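# Place the green block into the blue tray

## Task

Get the green block inside the blue tray so that it stays there after the robot has released it and moved away.

## Robot and tools

Robot: a two-armed robot stands on the floor at the near edge of a table. left_arm is the robot's own left arm, on the +y side; right_arm is on the -y side. These names are not image sides. Base poses in the scene frame: left_arm (+0.038, +0.317, +0.307) m, quat_wxyz (+0.842, -0.162, +0.097, -0.506); right_arm (+0.038, -0.317, +0.307) m, quat_wxyz (+0.506, -0.097, +0.162, -0.842).

Frame: every position and quaternion uses one scene frame. Origin is at table-top height (z = 0) straight above the centre of the robot's foot; +x points forward over the table, +z up. The table surface starts near x = +0.15 m and may be turned relative to the robot. Reported hand positions and orientations can be wrong by a few cm, more at long reach.

Gripper: fingers extend along the gripper's own +z axis and close along its y axis. end_effector_position is the spot between the finger pads, roughly 1 cm short of the tips.

Row format (used by both motion tools): 16 numbers in one flat list covering both arms, even if only one moves: left x, y, z, qw, qx, qy, qz, opening, then right x, y, z, qw, qx, qy, qz, opening. x, y, z are an absolute target position in metres in the scene frame; the quaternion is an absolute target orientation, w first. Opening runs from -1 (shut) to +1 (fully open, 0.094 m). So each row is a pair of absolute poses plus openings, not offsets.

execute_actions: "actions" is a list of actions; each action is a list of up to 15 rows, one per 1/30 s control step; if fewer rows are given, the last one repeats to fill 15. Each action's targets must be within 0.6 m of that gripper's current position along each of the gripper's own axes, or the action is rejected for both arms; a malformed action, or a first action failing this test against the latest state, rejects the whole call. "cameras": list of names, ["all"], or []; default shows all images only when actions is empty. An empty actions list gives a full state report with images. To hold an orientation, repeat the same quaternion in every row rather than copying a drifted reading. To park an arm, keep resending the exact pose it reported when it came to rest, plus its wanted opening; commanding the measured pose can relieve a press.

Controller: each step it limits the commanded orientation to 40 degrees from the measured one, then moves joints toward it, favouring position. One action may fall short; the result's "Hand target" shows where the arm is really headed, so command the remainder next time. Tiny moves may not begin. "Tool commands" shows current gripper commands; resend an arm's present opening to leave it unchanged, since 0 is a real command. Friction and load can leave a gripper a few cm off target in free air.

move: drives each gripper in a straight line to absolute target rows. "target": one 16-number row, or a list of up to 15 rows visited in turn within 10 s total. "speed": m/s, 0.002 to 4.3 (default 0.25), one value or one per target; rotation limited to twice that in rad/s. "blend": metres of corner rounding per waypoint; 0 stops at each. "opening_speed": rate of opening change per second on the -1..1 scale, at least 0.2. "grip_force": newtons per finger pad, 10 to 50, one value or one per arm; it persists; lower forces close slowly. "blocking": false returns after about 0.5 s while the motion continues; a new move takes over from the current point. Paths ignore obstacles and the other arm; faster means bigger lag, overshoot and harder impacts. Openings in the first row apply at the start; later rows change openings after arrival once everything is still. The result adds a "move:" line: done, off_target, moving, held, fault, with limits=paced (pose clipped) or limits=held (steps withheld). An unnamed arm is done (within 10 mm and 2 degrees). Done or off_target says nothing about contact.

wait: "seconds" 0 to 10; arms keep their last command; a running move continues and may end the wait early. stop: brakes a running move (needs distance). zoom_image: "camera" plus "region" [x0, y0, x1, y1] in pixels from the top-left, at most 504 x 504, on that camera's newest image. finished_scene: ends the scene for good; optional "scene": 1.

Results: positions and quats per arm, Hand target, Tool commands, grip_measured (measured opening on the -1..1 scale; reads a bit wide when empty, narrower than the part under full squeeze), Joint positions (last entry per arm is the finger gap in metres), joint torques (include gravity; entries 3 and 4 wrap at ±28 N m), Joint velocities (may read "within noise" or be omitted), motor temperatures, MOTOR HOT and OVER-TEMPERATURE FAULT lines.

Gripping: below first-touch reading, squeeze rises about 1 N per 0.001, then jumps to the force limit near 20 N. To release, command an opening well above grip_measured.

Joint ranges (rad): waist -2.880 to 2.880, shoulder 0.000 to 3.142, elbow 0.000 to 3.019 (straight at 2.964), wrist pitch -1.693 to 1.571, wrist yaw -1.571 to 1.571, wrist roll -2.094 to 2.094.

Cameras: cam_head_left, cam_head_right, cam_over, cam_left_wrist, cam_right_wrist, each 672x504.

Avoid: the block leaving the table or being left off it; dropping it from height or releasing it while it moves; fast impacts or strong pushes on the table, tray or fixed items; any contact between the arms, including one gripper closing on the other's fingers (the clearance check does not prevent gripper-on-gripper contact); paths passing near an arm's own base (route around it); long periods stretched out, loaded or pushing at an unreachable pose, which overheat motors and can make an arm go limp for 30 s or more.

Each tool is called after "Request:" as name(argument=value, ...) on one line, values as JSON.

## Session

Request:
execute_actions(actions=[])

Scene clock: 0.00 s.
left_arm: end_effector_position=(+0.7328, +0.4777, +0.2304) grip_measured=+1.000 end_effector_quat_wxyz=(+0.105, +0.417, +0.857, -0.285) | right_arm: end_effector_position=(+0.2451, -0.0297, +0.2405) grip_measured=+1.000 end_effector_quat_wxyz=(+0.019, +0.815, -0.498, -0.296)
Joint positions: left_arm=[1.421 2.149 2.151 -1.486 0.494 1.323 0.094] | right_arm=[2.847 1.689 0.791 -0.74 -0.211 -1.264 0.094]
Joint velocities: within noise
Joint torques (N m): no reading
Motor temperatures (°C): left_arm=[34 31 28 31 34 32 30] | right_arm=[36 32 32 32 30 33 32]
Heat: left arm: hottest waist 34 °C; right arm: hottest waist 36 °C.
Hand target: left_arm +0.7397, +0.4806, +0.2363; +0.112, +0.420, +0.857, -0.277 | right_arm +0.2516, -0.0244, +0.2438; +0.010, +0.816, -0.498, -0.294
Tool commands: left_gripper/opening=+1.0 right_gripper/opening=+1.0

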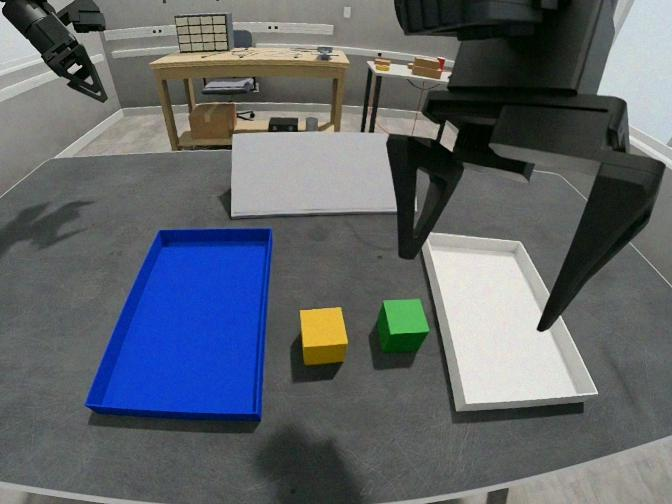

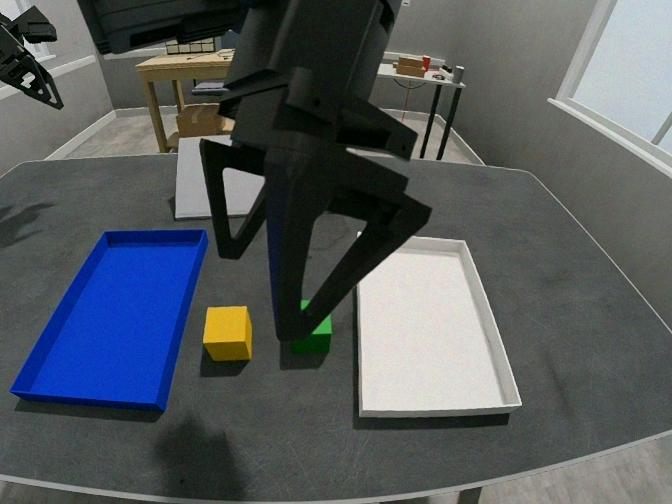

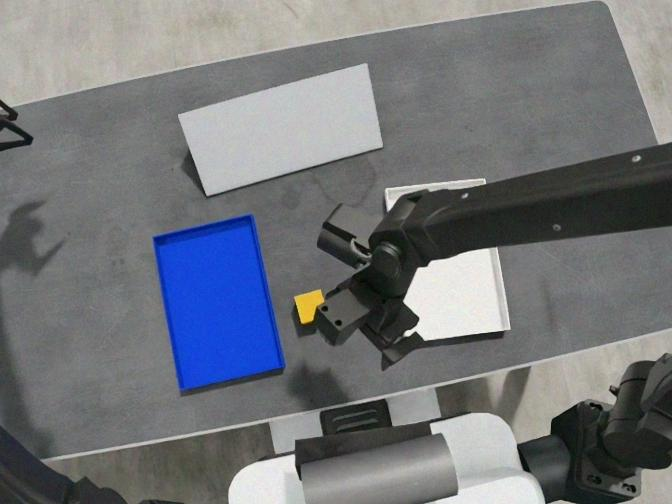

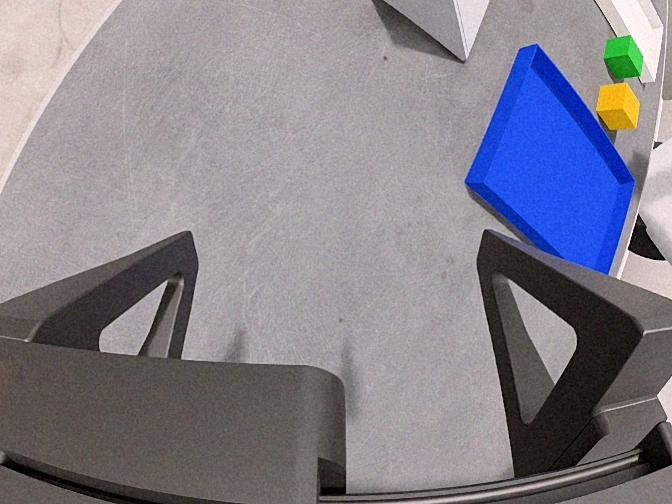

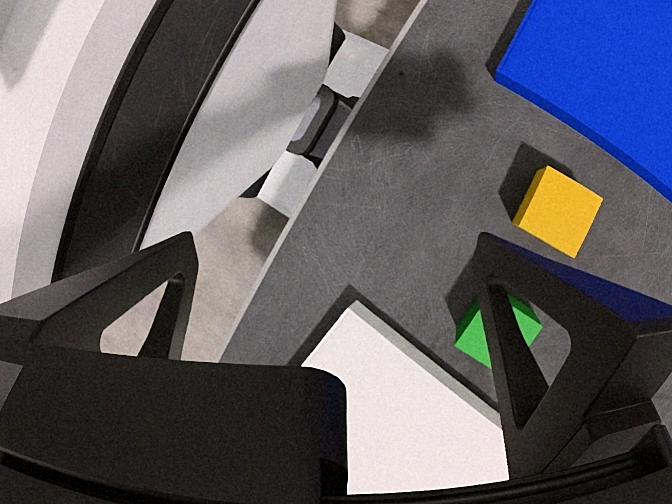

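Request:
move(target=[0.7328,0.4777,0.2304,0.105,0.417,0.857,-0.285,1,0.28,-0.06,0.21,0,0.7071,-0.7071,0,1], cameras=["all"])

Scene clock: 23.73 s.
left_arm: end_effector_position=(+0.7328, +0.4777, +0.2304) grip_measured=+1.000 end_effector_quat_wxyz=(+0.105, +0.417, +0.857, -0.285) | right_arm: end_effector_position=(+0.2839, -0.0658, +0.2077) grip_measured=+1.000 end_effector_quat_wxyz=(+0.007, +0.705, -0.705, -0.084)
Joint positions: left_arm=[1.421 2.149 2.151 -1.486 0.494 1.323 0.094] | right_arm=[2.874 1.65 0.683 -0.511 0.199 -0.772 0.094]
Joint torques (N m): left_arm=[-2.2 -22.77 7.46 -0.03 0.51 0.12] | right_arm=[5.42 -10.99 3.17 0.91 0.01 0.03]
Motor temperatures (°C): left_arm=[34 38 30 30 34 32 30] | right_arm=[36 33 33 32 30 32 32]
Heat: left arm: hottest shoulder 38 °C; right arm: hottest waist 36 °C.
Hand target: left_arm +0.7328, +0.4776, +0.2305; +0.105, +0.417, +0.857, -0.285 | right_arm +0.2812, -0.0611, +0.2095; +0.001, +0.705, -0.705, -0.084
Off the commanded pose: left_arm 0.000 m, 0 deg | right_arm 0.007 m, 10 deg.
joint sent to its limit (right arm) — joint 1 (waist), upper limit. The joint targets are off in orientation, not in position.
move: off_target (right_arm)

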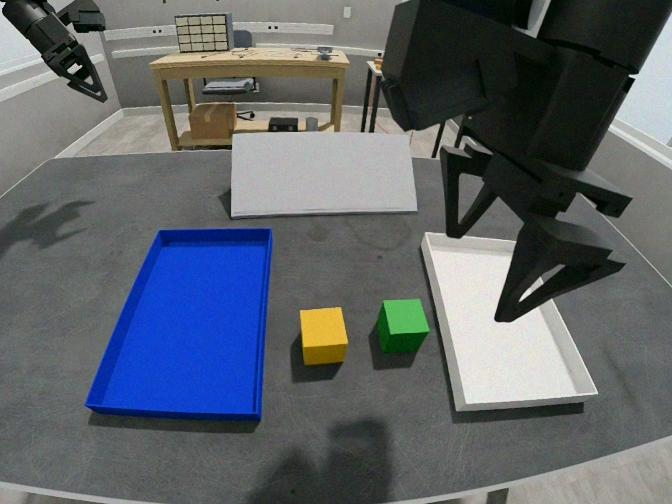

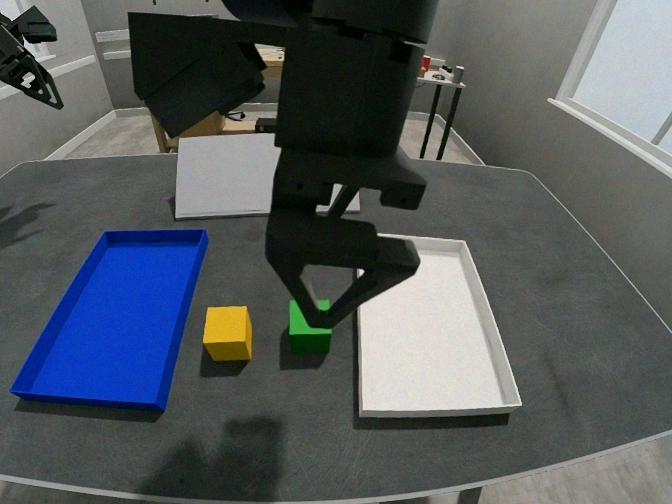

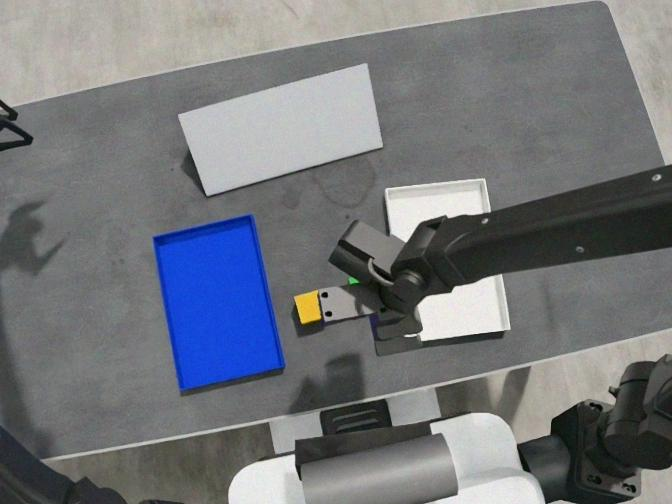

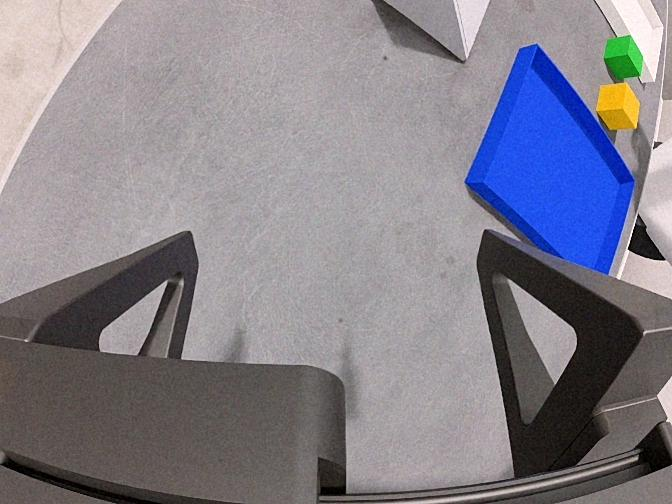

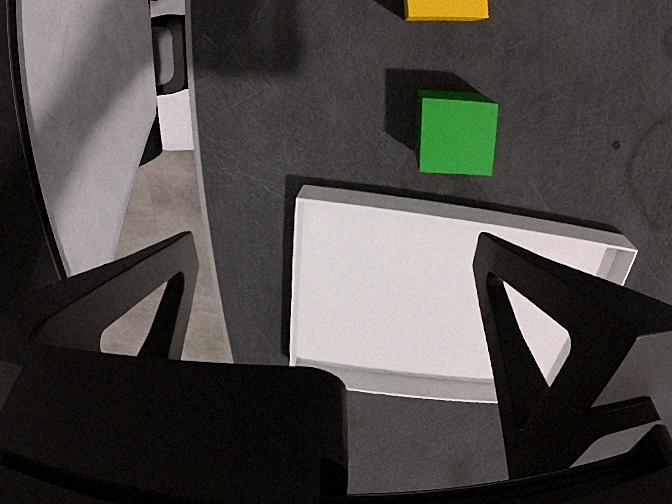

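Request:
move(target=[0.7328,0.4777,0.2304,0.105,0.417,0.857,-0.285,1,0.34,-0.04,0.16,0,0.7071,-0.7071,0,1], cameras=["cam_over","cam_right_wrist","cam_head_left"])

Scene clock: 38.93 s.
left_arm: end_effector_position=(+0.7328, +0.4777, +0.2304) grip_measured=+1.000 end_effector_quat_wxyz=(+0.105, +0.417, +0.857, -0.285) | right_arm: end_effector_position=(+0.3233, -0.0474, +0.1609) grip_measured=+1.000 end_effector_quat_wxyz=(+0.013, +0.711, -0.703, -0.002)
Joint positions: left_arm=[1.421 2.149 2.151 -1.486 0.494 1.323 0.094] | right_arm=[2.865 1.849 0.811 -0.453 0.362 -0.787 0.094]
Joint torques (N m): left_arm=[-2.61 -22.89 7.47 -0.02 0.49 0.11] | right_arm=[3.6 -12.1 5.03 1.01 0.12 -0.21]
Heat: left arm: hottest shoulder 40 °C; right arm: hottest waist 36 °C.
Hand target: left_arm +0.7328, +0.4776, +0.2305; +0.105, +0.417, +0.857, -0.285 | right_arm +0.3399, -0.0404, +0.1604; +0.000, +0.707, -0.707, +0.000
Off the commanded pose: left_arm 0.000 m, 0 deg | right_arm 0.018 m, 2 deg.
move: off_target (right_arm)
Images, in order (width x height): cam_head_left 672x504, cam_over 672x504, cam_right_wrist 672x504.

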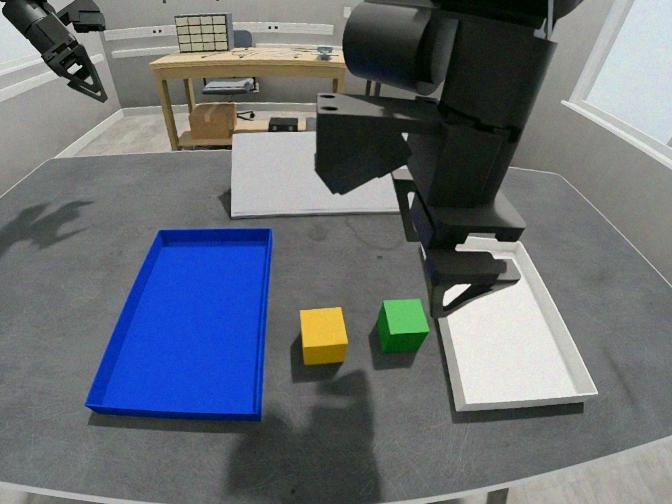

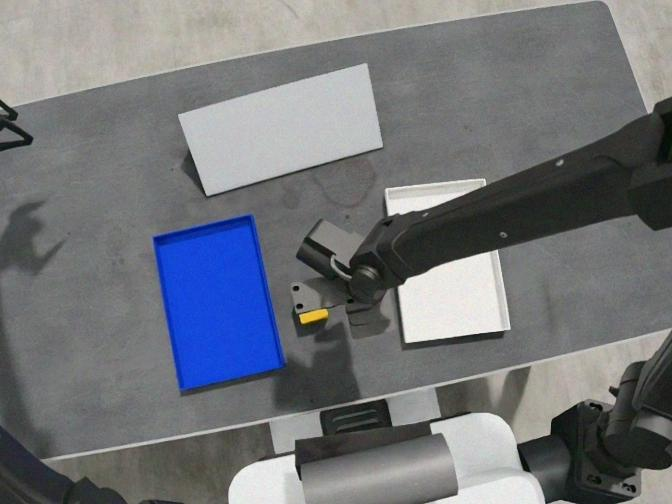

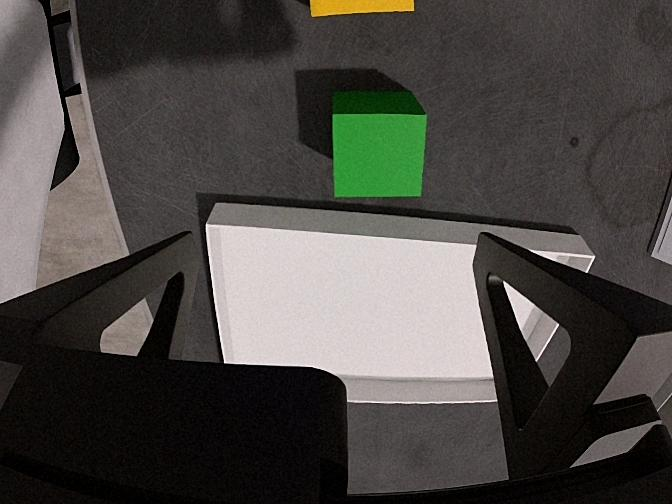

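Request:
move(target=[0.7328,0.4777,0.2304,0.105,0.417,0.857,-0.285,1,0.357,-0.053,0.10,0,0.7071,-0.7071,0,1], cameras=["cam_head_right","cam_right_wrist","cam_head_left"])

Scene clock: 55.47 s.
left_arm: end_effector_position=(+0.7328, +0.4777, +0.2304) grip_measured=+1.000 end_effector_quat_wxyz=(+0.105, +0.417, +0.857, -0.285) | right_arm: end_effector_position=(+0.3439, -0.0588, +0.1011) grip_measured=+1.000 end_effector_quat_wxyz=(+0.012, +0.709, -0.705, -0.001)
Joint positions: left_arm=[1.421 2.149 2.151 -1.486 0.494 1.323 0.094] | right_arm=[2.761 1.993 0.845 -0.301 0.354 -0.893 0.094]
Joint torques (N m): left_arm=[-2.26 -23.12 7.5 -0.06 0.49 0.13] | right_arm=[4.13 -13.22 3.4 1.01 -0.07 -0.21]
Motor temperatures (°C): left_arm=[33 43 31 30 34 31 30] | right_arm=[36 33 33 32 30 32 32]
Heat: left arm: hottest shoulder 43 °C; right arm: hottest waist 36 °C.
Hand target: left_arm +0.7328, +0.4776, +0.2305; +0.105, +0.417, +0.857, -0.285 | right_arm +0.3569, -0.0533, +0.1003; +0.000, +0.707, -0.707, +0.000
Off the commanded pose: left_arm 0.000 m, 0 deg | right_arm 0.014 m, 1 deg.
move: off_target (right_arm)
Images, in order (width x height): cam_head_left 672x504, cam_head_right 672x504, cam_right_wrist 672x504.

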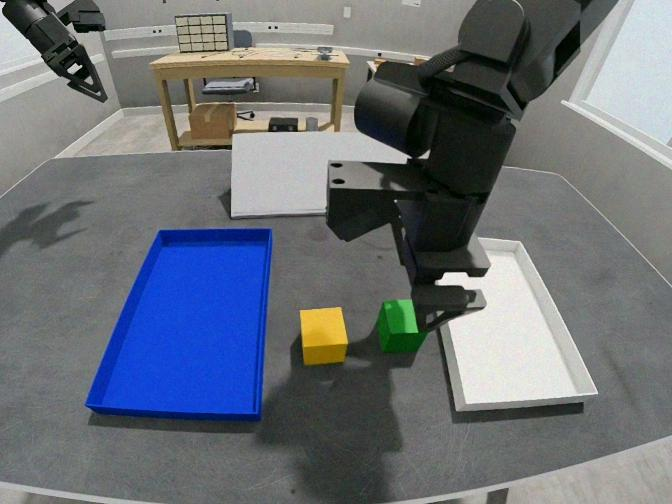

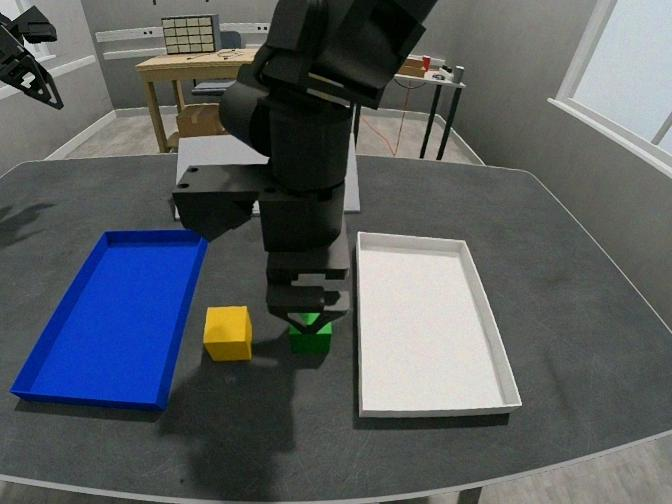

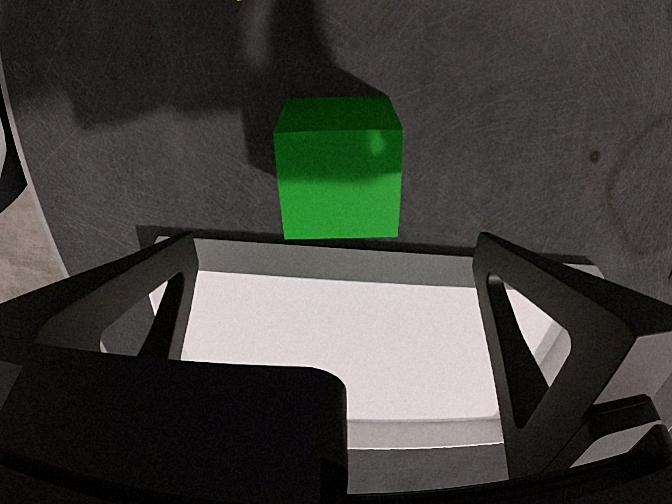

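Request:
move(target=[0.7328,0.4777,0.2304,0.105,0.417,0.857,-0.285,1,0.357,-0.058,0.028,0,0.7071,-0.7071,0,1], cameras=["cam_head_right","cam_right_wrist"], speed=0.12)

Scene clock: 61.40 s.
left_arm: end_effector_position=(+0.7328, +0.4777, +0.2304) grip_measured=+1.000 end_effector_quat_wxyz=(+0.105, +0.417, +0.857, -0.285) | right_arm: end_effector_position=(+0.3469, -0.0591, +0.0312) grip_measured=+1.000 end_effector_quat_wxyz=(+0.008, +0.709, -0.705, -0.001)
Joint positions: left_arm=[1.421 2.149 2.151 -1.486 0.494 1.323 0.094] | right_arm=[2.697 2.183 0.903 -0.138 0.343 -0.963 0.094]
Joint torques (N m): left_arm=[-2.37 -23.18 7.45 -0.1 0.51 0.11] | right_arm=[4.13 -13.86 1.74 1.01 -0.06 -0.21]
Heat: left arm: hottest shoulder 43 °C; right arm: hottest waist 36 °C.
Hand target: left_arm +0.7328, +0.4776, +0.2305; +0.105, +0.417, +0.857, -0.285 | right_arm +0.3570, -0.0581, +0.0282; +0.000, +0.707, -0.707, +0.000
Off the commanded pose: left_arm 0.000 m, 0 deg | right_arm 0.011 m, 1 deg.
move: off_target (right_arm)
Images, in order (width x height): cam_head_right 672x504, cam_right_wrist 672x504.

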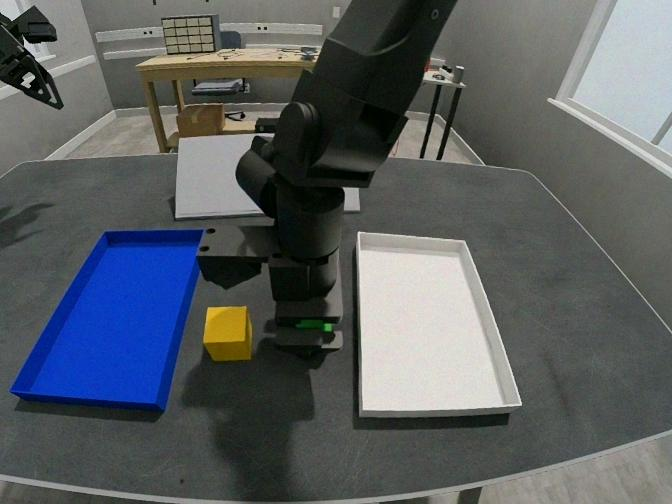

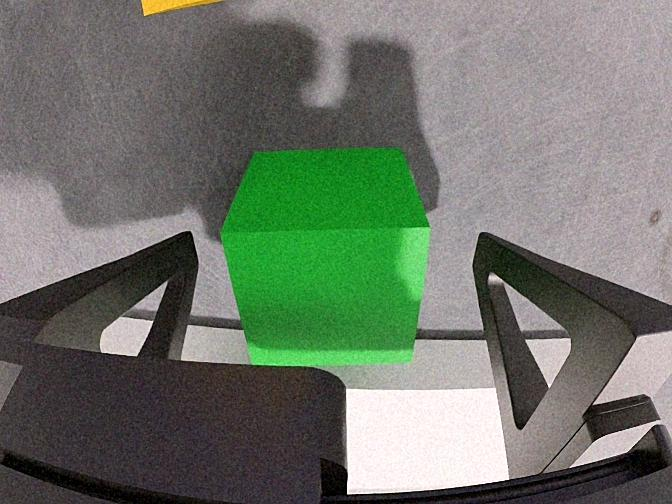

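Request:
move(target=[0.7328,0.4777,0.2304,0.105,0.417,0.857,-0.285,1,0.355,-0.058,0.028,0,0.7071,-0.7071,0,-0.3], cameras=["cam_right_wrist"], opening_speed=0.8)

Scene clock: 66.33 s.
left_arm: end_effector_position=(+0.7328, +0.4777, +0.2304) grip_measured=+1.000 end_effector_quat_wxyz=(+0.105, +0.417, +0.857, -0.285) | right_arm: end_effector_position=(+0.3475, -0.0586, +0.0312) grip_measured=+0.068 end_effector_quat_wxyz=(+0.006, +0.709, -0.705, -0.001)
Joint positions: left_arm=[1.421 2.149 2.151 -1.486 0.494 1.323 0.094] | right_arm=[2.697 2.183 0.903 -0.134 0.342 -0.964 0.05]
Joint torques (N m): left_arm=[-2.43 -22.95 7.49 -0.08 0.49 0.11] | right_arm=[4.37 -13.68 1.46 1.02 -0.02 -0.18]
Heat: left arm: hottest shoulder 44 °C; right arm: hottest waist 36 °C.
Hand target: left_arm +0.7328, +0.4776, +0.2305; +0.105, +0.417, +0.857, -0.285 | right_arm +0.3550, -0.0581, +0.0281; +0.000, +0.707, -0.707, +0.000
Off the commanded pose: left_arm 0.000 m, 0 deg | right_arm 0.008 m, 1 deg.
move: done
Images, in order (width x height): cam_right_wrist 672x504.

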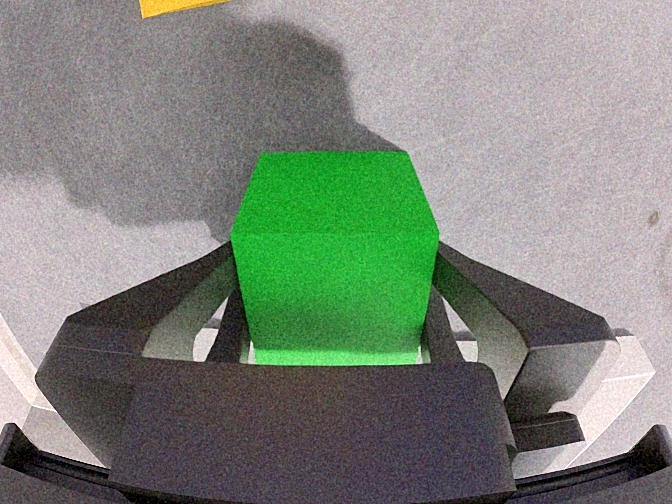

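Request:
move(target=[[0.7328,0.4777,0.2304,0.105,0.417,0.857,-0.285,1,0.355,-0.055,0.14,0,0.7071,-0.7071,0,-0.3],[0.7328,0.4777,0.2304,0.105,0.417,0.857,-0.285,1,0.37,0.195,0.14,0,0.7071,-0.7071,0,-0.3]], cameras=["cam_right_wrist","cam_over","cam_head_left","cam_head_right"], blend=0.03)

Scene clock: 80.30 s.
left_arm: end_effector_position=(+0.7328, +0.4777, +0.2304) grip_measured=+1.000 end_effector_quat_wxyz=(+0.105, +0.417, +0.857, -0.285) | right_arm: end_effector_position=(+0.3616, +0.1771, +0.1296) grip_measured=+0.068 end_effector_quat_wxyz=(+0.009, +0.675, -0.675, -0.299)
Joint positions: left_arm=[1.421 2.149 2.151 -1.486 0.494 1.323 0.094] | right_arm=[2.88 2.264 1.438 -0.649 -0.239 -0.77 0.05]
Joint torques (N m): left_arm=[-2.43 -23.06 7.45 -0.09 0.5 0.12] | right_arm=[8.7 -17.9 7.42 0.24 -0.53 0.01]
Heat: left arm: hottest shoulder 45 °C; right arm: hottest waist 36 °C.
Hand target: left_arm +0.7328, +0.4776, +0.2305; +0.105, +0.417, +0.857, -0.285 | right_arm +0.3712, +0.1930, +0.1396; -0.003, +0.673, -0.675, -0.302
Off the commanded pose: left_arm 0.000 m, 0 deg | right_arm 0.022 m, 35 deg.
joint sent to its limit (right arm) — joint 1 (waist), upper limit. The joint targets are off in orientation, not in position.
move: off_target (right_arm)
Images, in order (width x height): cam_head_left 672x504, cam_head_right 672x504, cam_over 672x504, cam_right_wrist 672x504.

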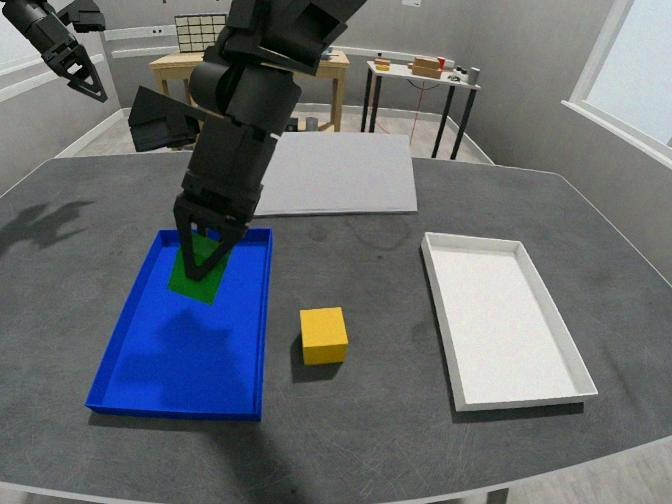

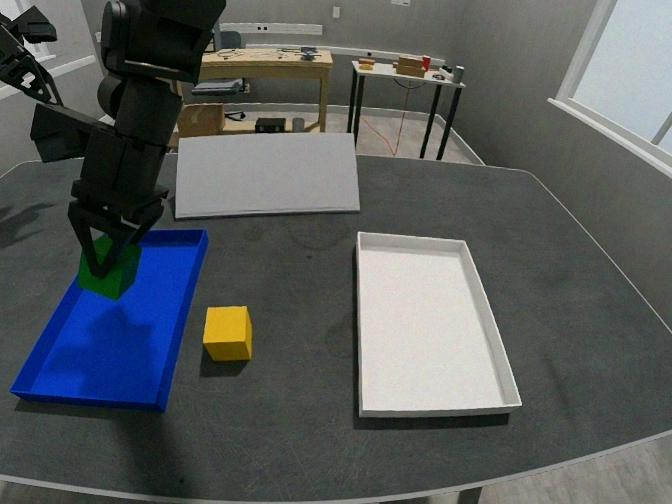

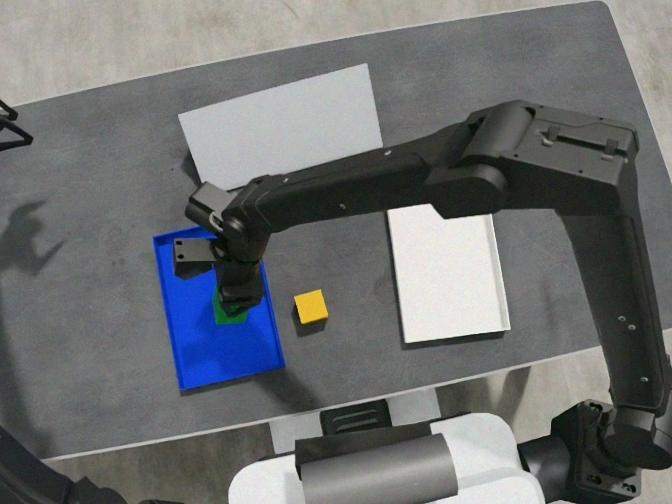

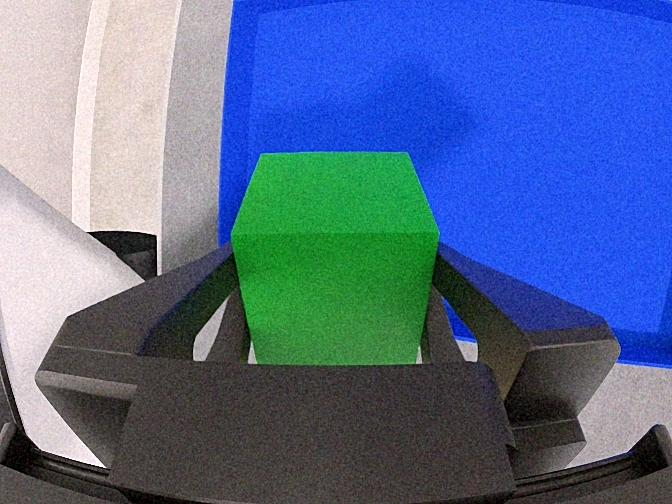

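Request:
move(target=[0.7328,0.4777,0.2304,0.105,0.417,0.857,-0.285,1,0.36,0.18,0.13,0,0.866,-0.5,0,-0.3], cameras=["cam_right_wrist","cam_over"])

Scene clock: 91.10 s.
left_arm: end_effector_position=(+0.7328, +0.4777, +0.2304) grip_measured=+1.000 end_effector_quat_wxyz=(+0.105, +0.417, +0.857, -0.285) | right_arm: end_effector_position=(+0.3616, +0.1727, +0.1227) grip_measured=+0.068 end_effector_quat_wxyz=(-0.048, +0.823, -0.492, -0.280)
Joint positions: left_arm=[1.421 2.149 2.151 -1.486 0.494 1.323 0.094] | right_arm=[2.88 2.278 1.452 -0.675 -0.208 -1.259 0.05]
Joint torques (N m): left_arm=[-2.55 -22.95 7.43 -0.12 0.51 0.11] | right_arm=[8.88 -19.08 3.97 0.92 -0.34 -0.23]
Heat: left arm: hottest shoulder 45 °C; right arm: hottest waist 36 °C.
Hand target: left_arm +0.7328, +0.4776, +0.2305; +0.105, +0.417, +0.857, -0.285 | right_arm +0.3613, +0.1786, +0.1292; -0.059, +0.828, -0.483, -0.278
Off the commanded pose: left_arm 0.000 m, 0 deg | right_arm 0.010 m, 33 deg.
joint sent to its limit (right arm) — joint 1 (waist), upper limit. The joint targets are off in orientation, not in position.
move: off_target (right_arm)
Images, in order (width x height): cam_over 672x504, cam_right_wrist 672x504.

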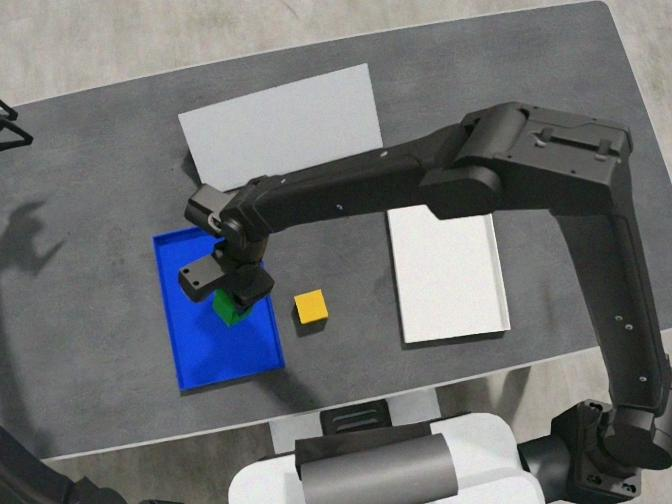

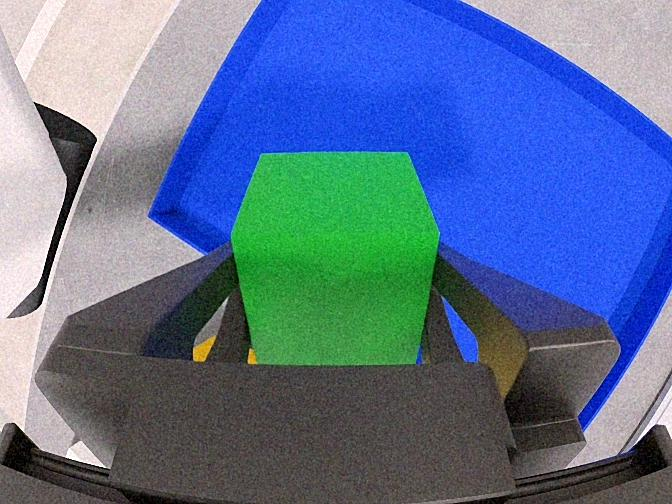

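Request:
move(target=[0.7328,0.4777,0.2304,0.105,0.417,0.857,-0.285,1,0.445,0.178,0.14,0,0.7933,-0.6088,0,-0.3], cameras=["cam_right_wrist","cam_over","cam_head_left"])

Scene clock: 102.47 s.
left_arm: end_effector_position=(+0.7328, +0.4777, +0.2304) grip_measured=+1.000 end_effector_quat_wxyz=(+0.105, +0.417, +0.857, -0.285) | right_arm: end_effector_position=(+0.4332, +0.1598, +0.1270) grip_measured=+0.068 end_effector_quat_wxyz=(-0.002, +0.789, -0.601, -0.129)
Joint positions: left_arm=[1.421 2.149 2.151 -1.486 0.494 1.323 0.094] | right_arm=[2.88 2.288 1.589 -0.796 0.109 -1.032 0.05]
Joint torques (N m): left_arm=[-2.37 -22.89 7.42 -0.08 0.5 0.11] | right_arm=[9.23 -19.19 8.42 0.17 -0.1 0.03]
Heat: left arm: hottest shoulder 46 °C; right arm: hottest waist 36 °C.
Hand target: left_arm +0.7328, +0.4776, +0.2305; +0.105, +0.417, +0.857, -0.285 | right_arm +0.4458, +0.1761, +0.1398; -0.018, +0.786, -0.605, -0.127
Off the commanded pose: left_arm 0.000 m, 0 deg | right_arm 0.025 m, 15 deg.
joint sent to its limit (right arm) — joint 1 (waist), upper limit. The joint targets are off in orientation, not in position.
move: off_target (right_arm)
Images, in order (width x height): cam_head_left 672x504, cam_over 672x504, cam_right_wrist 672x504.

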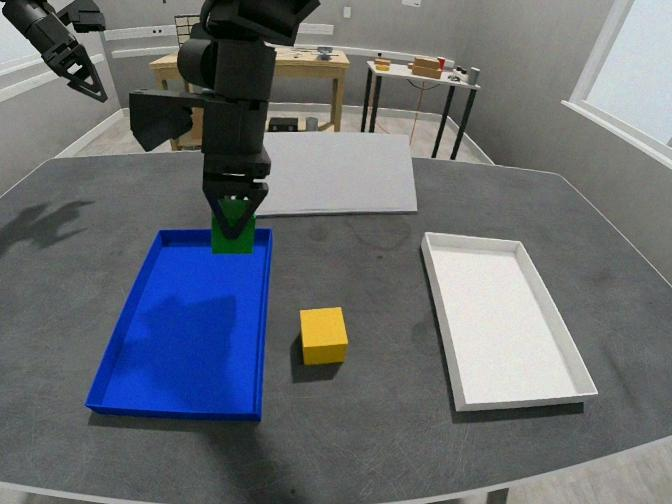

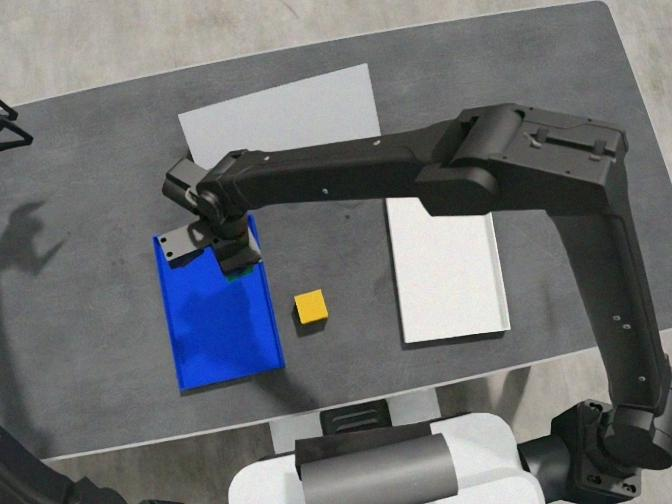

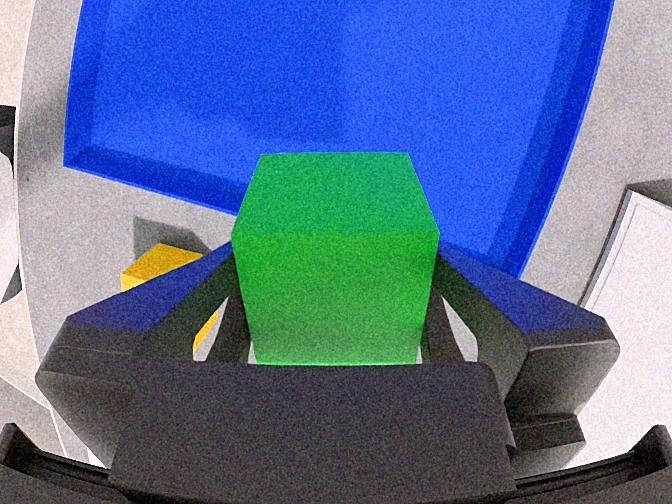

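Request:
move(target=[0.7328,0.4777,0.2304,0.105,0.417,0.857,-0.285,1,0.455,0.21,0.085,0,0.7933,-0.6088,0,-0.3], cameras=["cam_right_wrist","cam_over","cam_head_left"])

Scene clock: 109.17 s.
left_arm: end_effector_position=(+0.7328, +0.4777, +0.2304) grip_measured=+1.000 end_effector_quat_wxyz=(+0.105, +0.417, +0.857, -0.285) | right_arm: end_effector_position=(+0.4425, +0.1917, +0.0697) grip_measured=+0.068 end_effector_quat_wxyz=(+0.002, +0.790, -0.602, -0.112)
Joint positions: left_arm=[1.421 2.149 2.151 -1.486 0.494 1.323 0.094] | right_arm=[2.88 2.461 1.759 -0.796 0.144 -1.031 0.05]
Joint torques (N m): left_arm=[-2.26 -23 7.46 -0.03 0.49 0.11] | right_arm=[9.82 -20.6 8.32 0.12 -0.08 0.03]
Heat: left arm: hottest shoulder 46 °C; right arm: hottest waist 36 °C.
Hand target: left_arm +0.7328, +0.4776, +0.2305; +0.105, +0.417, +0.857, -0.285 | right_arm +0.4560, +0.2081, +0.0850; -0.016, +0.787, -0.606, -0.110
Off the commanded pose: left_arm 0.000 m, 0 deg | right_arm 0.027 m, 13 deg.
joint sent to its limit (right arm) — joint 1 (waist), upper limit. The joint targets are off in orientation, not in position.
move: off_target (right_arm)
Images, in order (width x height): cam_head_left 672x504, cam_over 672x504, cam_right_wrist 672x504.

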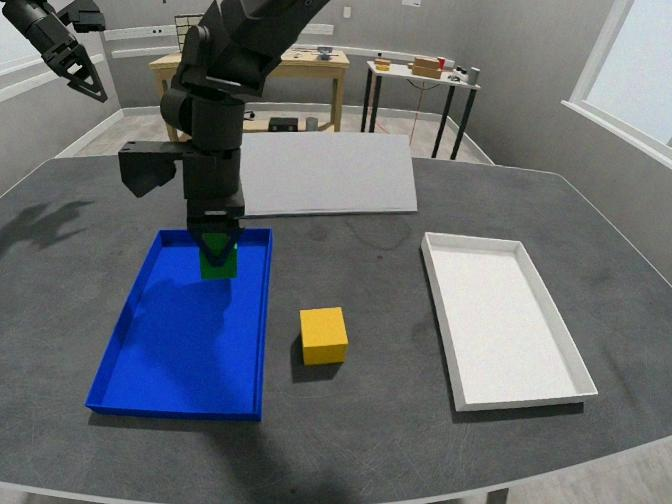

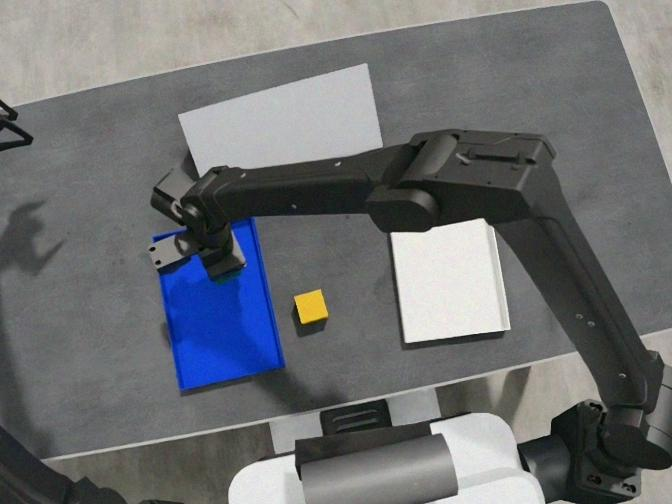

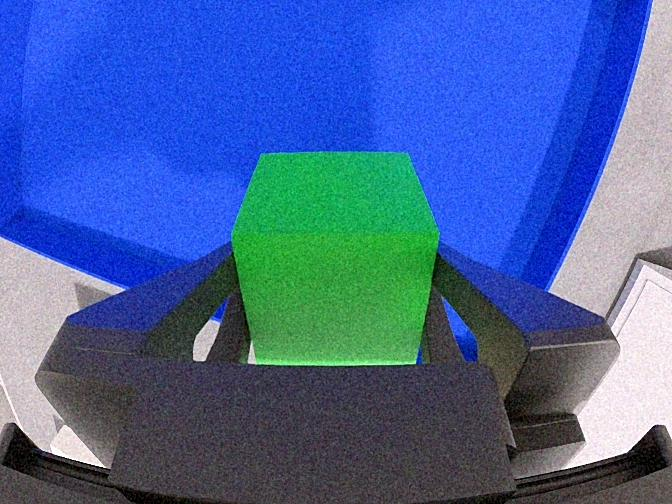

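Request:
move(target=[0.7328,0.4777,0.2304,0.105,0.417,0.857,-0.285,1,0.455,0.222,0.056,0,0.7933,-0.6088,0,-0.3], cameras=["cam_right_wrist","cam_head_left"], speed=0.08)

Scene clock: 115.30 s.
left_arm: end_effector_position=(+0.7328, +0.4777, +0.2304) grip_measured=+1.000 end_effector_quat_wxyz=(+0.105, +0.417, +0.857, -0.285) | right_arm: end_effector_position=(+0.4423, +0.2020, +0.0431) grip_measured=+0.068 end_effector_quat_wxyz=(+0.005, +0.792, -0.602, -0.105)
Joint positions: left_arm=[1.421 2.149 2.151 -1.486 0.494 1.323 0.094] | right_arm=[2.88 2.535 1.828 -0.796 0.16 -1.031 0.05]
Joint torques (N m): left_arm=[-2.43 -23.06 7.45 -0.06 0.51 0.12] | right_arm=[10.05 -20.54 8.42 0.35 -0.07 0.04]
Heat: left arm: hottest shoulder 46 °C; right arm: hottest waist 36 °C.
Hand target: left_arm +0.7328, +0.4776, +0.2305; +0.105, +0.417, +0.857, -0.285 | right_arm +0.4559, +0.2199, +0.0561; -0.014, +0.788, -0.607, -0.102
Off the commanded pose: left_arm 0.000 m, 0 deg | right_arm 0.027 m, 12 deg.
joint sent to its limit (right arm) — joint 1 (waist), upper limit. The joint targets are off in orientation, not in position.
move: off_target (right_arm)
Images, in order (width x height): cam_head_left 672x504, cam_right_wrist 672x504.

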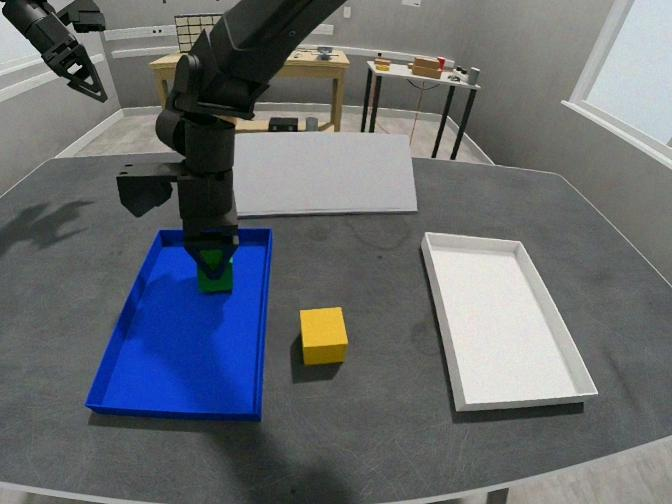

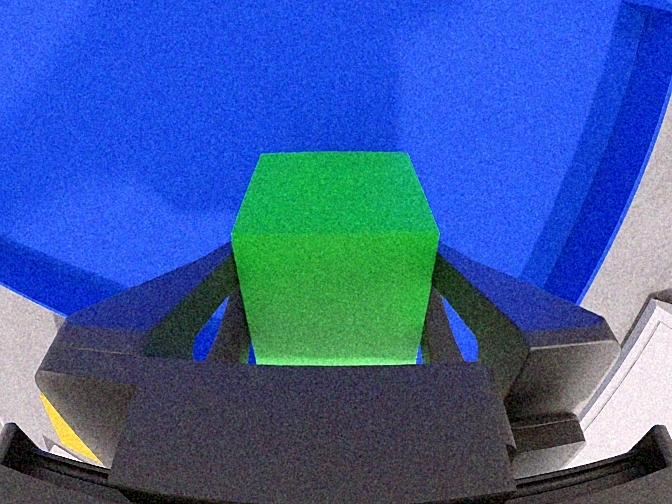

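Request:
move(target=[[0.7328,0.4777,0.2304,0.105,0.417,0.857,-0.285,1,0.455,0.222,0.050,0,0.7933,-0.6088,0,-0.3],[0.7328,0.4777,0.2304,0.105,0.417,0.857,-0.285,1,0.455,0.222,0.050,0,0.7933,-0.6088,0,0.5]], cameras=["cam_right_wrist","cam_head_left"], speed=0.03, opening_speed=0.5)

Scene clock: 125.50 s.
left_arm: end_effector_position=(+0.7328, +0.4777, +0.2304) grip_measured=+1.000 end_effector_quat_wxyz=(+0.105, +0.417, +0.857, -0.285) | right_arm: end_effector_position=(+0.4460, +0.2037, +0.0412) grip_measured=+0.496 end_effector_quat_wxyz=(+0.003, +0.792, -0.603, -0.099)
Joint positions: left_arm=[1.421 2.149 2.151 -1.486 0.494 1.323 0.094] | right_arm=[2.88 2.543 1.841 -0.796 0.172 -1.031 0.07]
Joint torques (N m): left_arm=[-2.61 -22.95 7.5 -0.06 0.51 0.12] | right_arm=[10.11 -20.19 8.17 0.47 -0.05 0.03]
Heat: left arm: hottest shoulder 47 °C; right arm: hottest waist 36 °C.
Hand target: left_arm +0.7328, +0.4776, +0.2305; +0.105, +0.417, +0.857, -0.285 | right_arm +0.4559, +0.2202, +0.0499; -0.013, +0.789, -0.607, -0.096
Off the commanded pose: left_arm 0.000 m, 0 deg | right_arm 0.022 m, 11 deg.
joint sent to its limit (right arm) — joint 1 (waist), upper limit. The joint targets are off in orientation, not in position.
move: off_target (right_arm); target 2's new opening was sent with right_arm's hand 0.024 m and 11 deg from that target
Images, in order (width x height): cam_head_left 672x504, cam_right_wrist 672x504.

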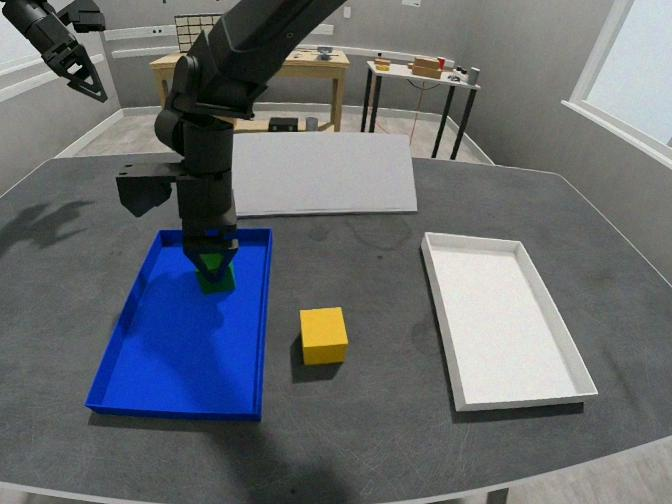

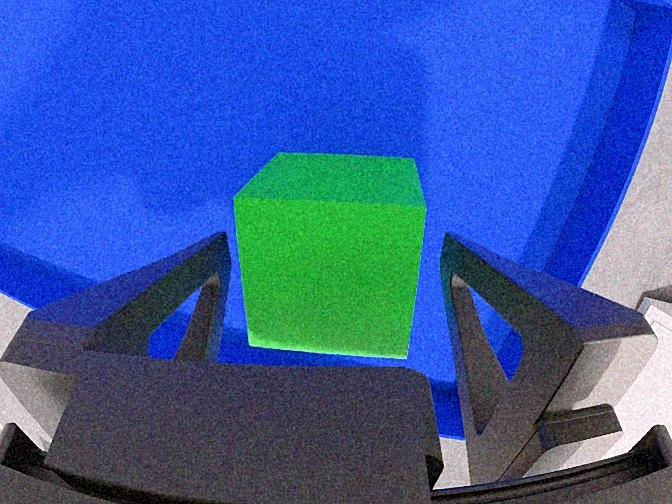

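Request:
move(target=[0.7328,0.4777,0.2304,0.105,0.417,0.857,-0.285,1,0.471,0.21,0.16,0,0.7933,-0.6088,0,0.6], cameras=["cam_right_wrist","cam_head_left"], speed=0.12)

Scene clock: 130.37 s.
left_arm: end_effector_position=(+0.7328, +0.4777, +0.2304) grip_measured=+1.000 end_effector_quat_wxyz=(+0.105, +0.417, +0.857, -0.285) | right_arm: end_effector_position=(+0.4765, +0.2065, +0.1488) grip_measured=+0.597 end_effector_quat_wxyz=(-0.019, +0.783, -0.602, -0.154)
Joint positions: left_arm=[1.421 2.149 2.151 -1.486 0.494 1.323 0.094] | right_arm=[2.88 2.367 1.831 -0.931 0.056 -1.031 0.075]
Joint torques (N m): left_arm=[-2.55 -23.06 7.46 -0.06 0.48 0.11] | right_arm=[9.99 -22.01 5.33 0.25 -0.28 0]
Heat: left arm: hottest shoulder 47 °C; right arm: hottest waist 36 °C.
Hand target: left_arm +0.7328, +0.4776, +0.2305; +0.105, +0.417, +0.857, -0.285 | right_arm +0.4724, +0.2087, +0.1590; -0.018, +0.784, -0.601, -0.156
Off the commanded pose: left_arm 0.000 m, 0 deg | right_arm 0.013 m, 18 deg.
joint sent to its limit (right arm) — joint 1 (waist), upper limit. The joint targets are off in orientation, not in position.
move: off_target (right_arm)
Images, in order (width x height): cam_head_left 672x504, cam_right_wrist 672x504.

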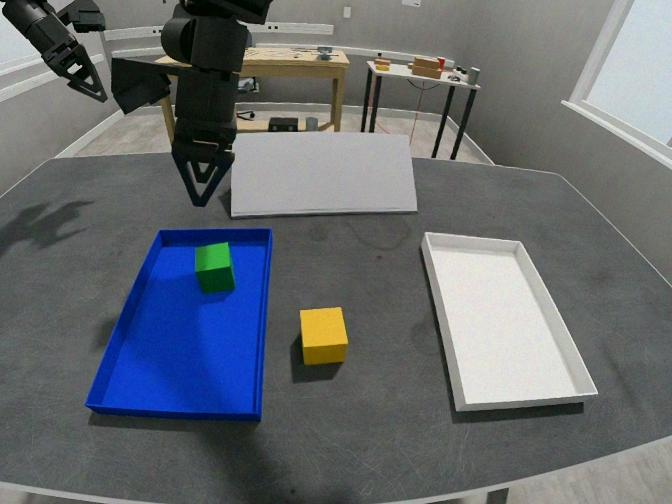

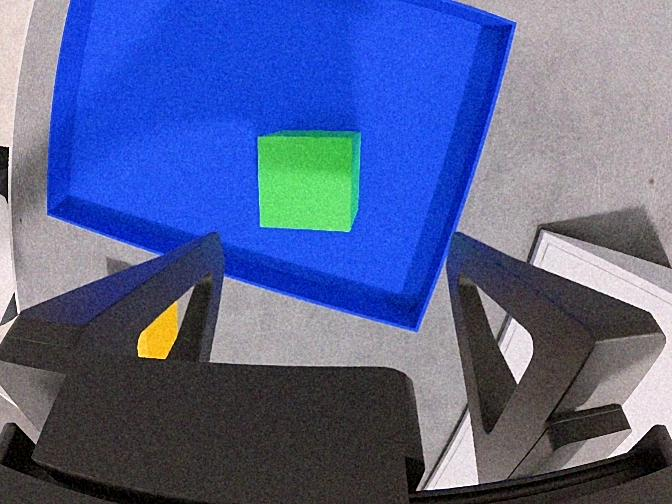

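Request:
finished_scene()

The scene is finished: the task was done.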